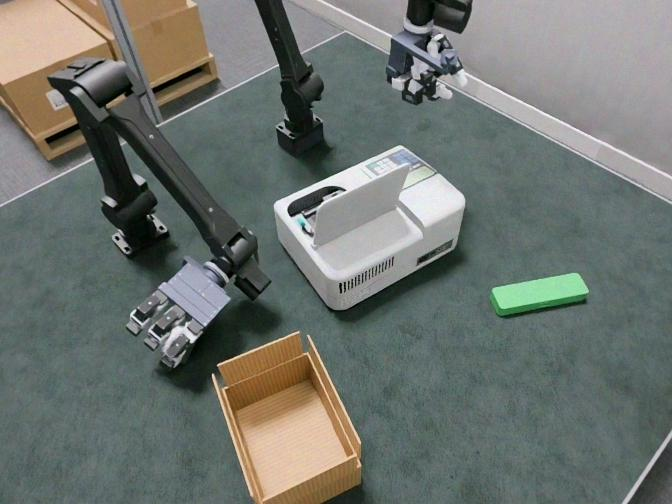

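Scaled by 5.040 from the camera's 672x504 image, which has a finer 960x720 frame.

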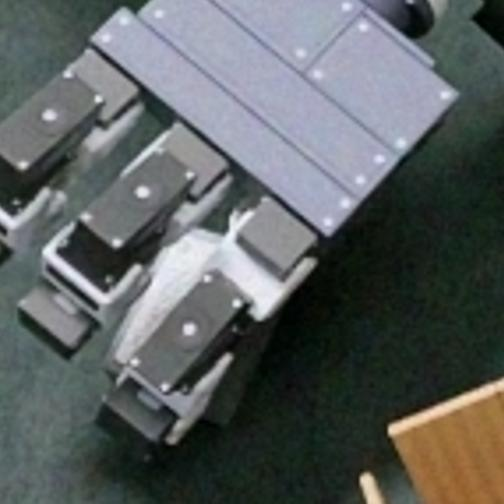

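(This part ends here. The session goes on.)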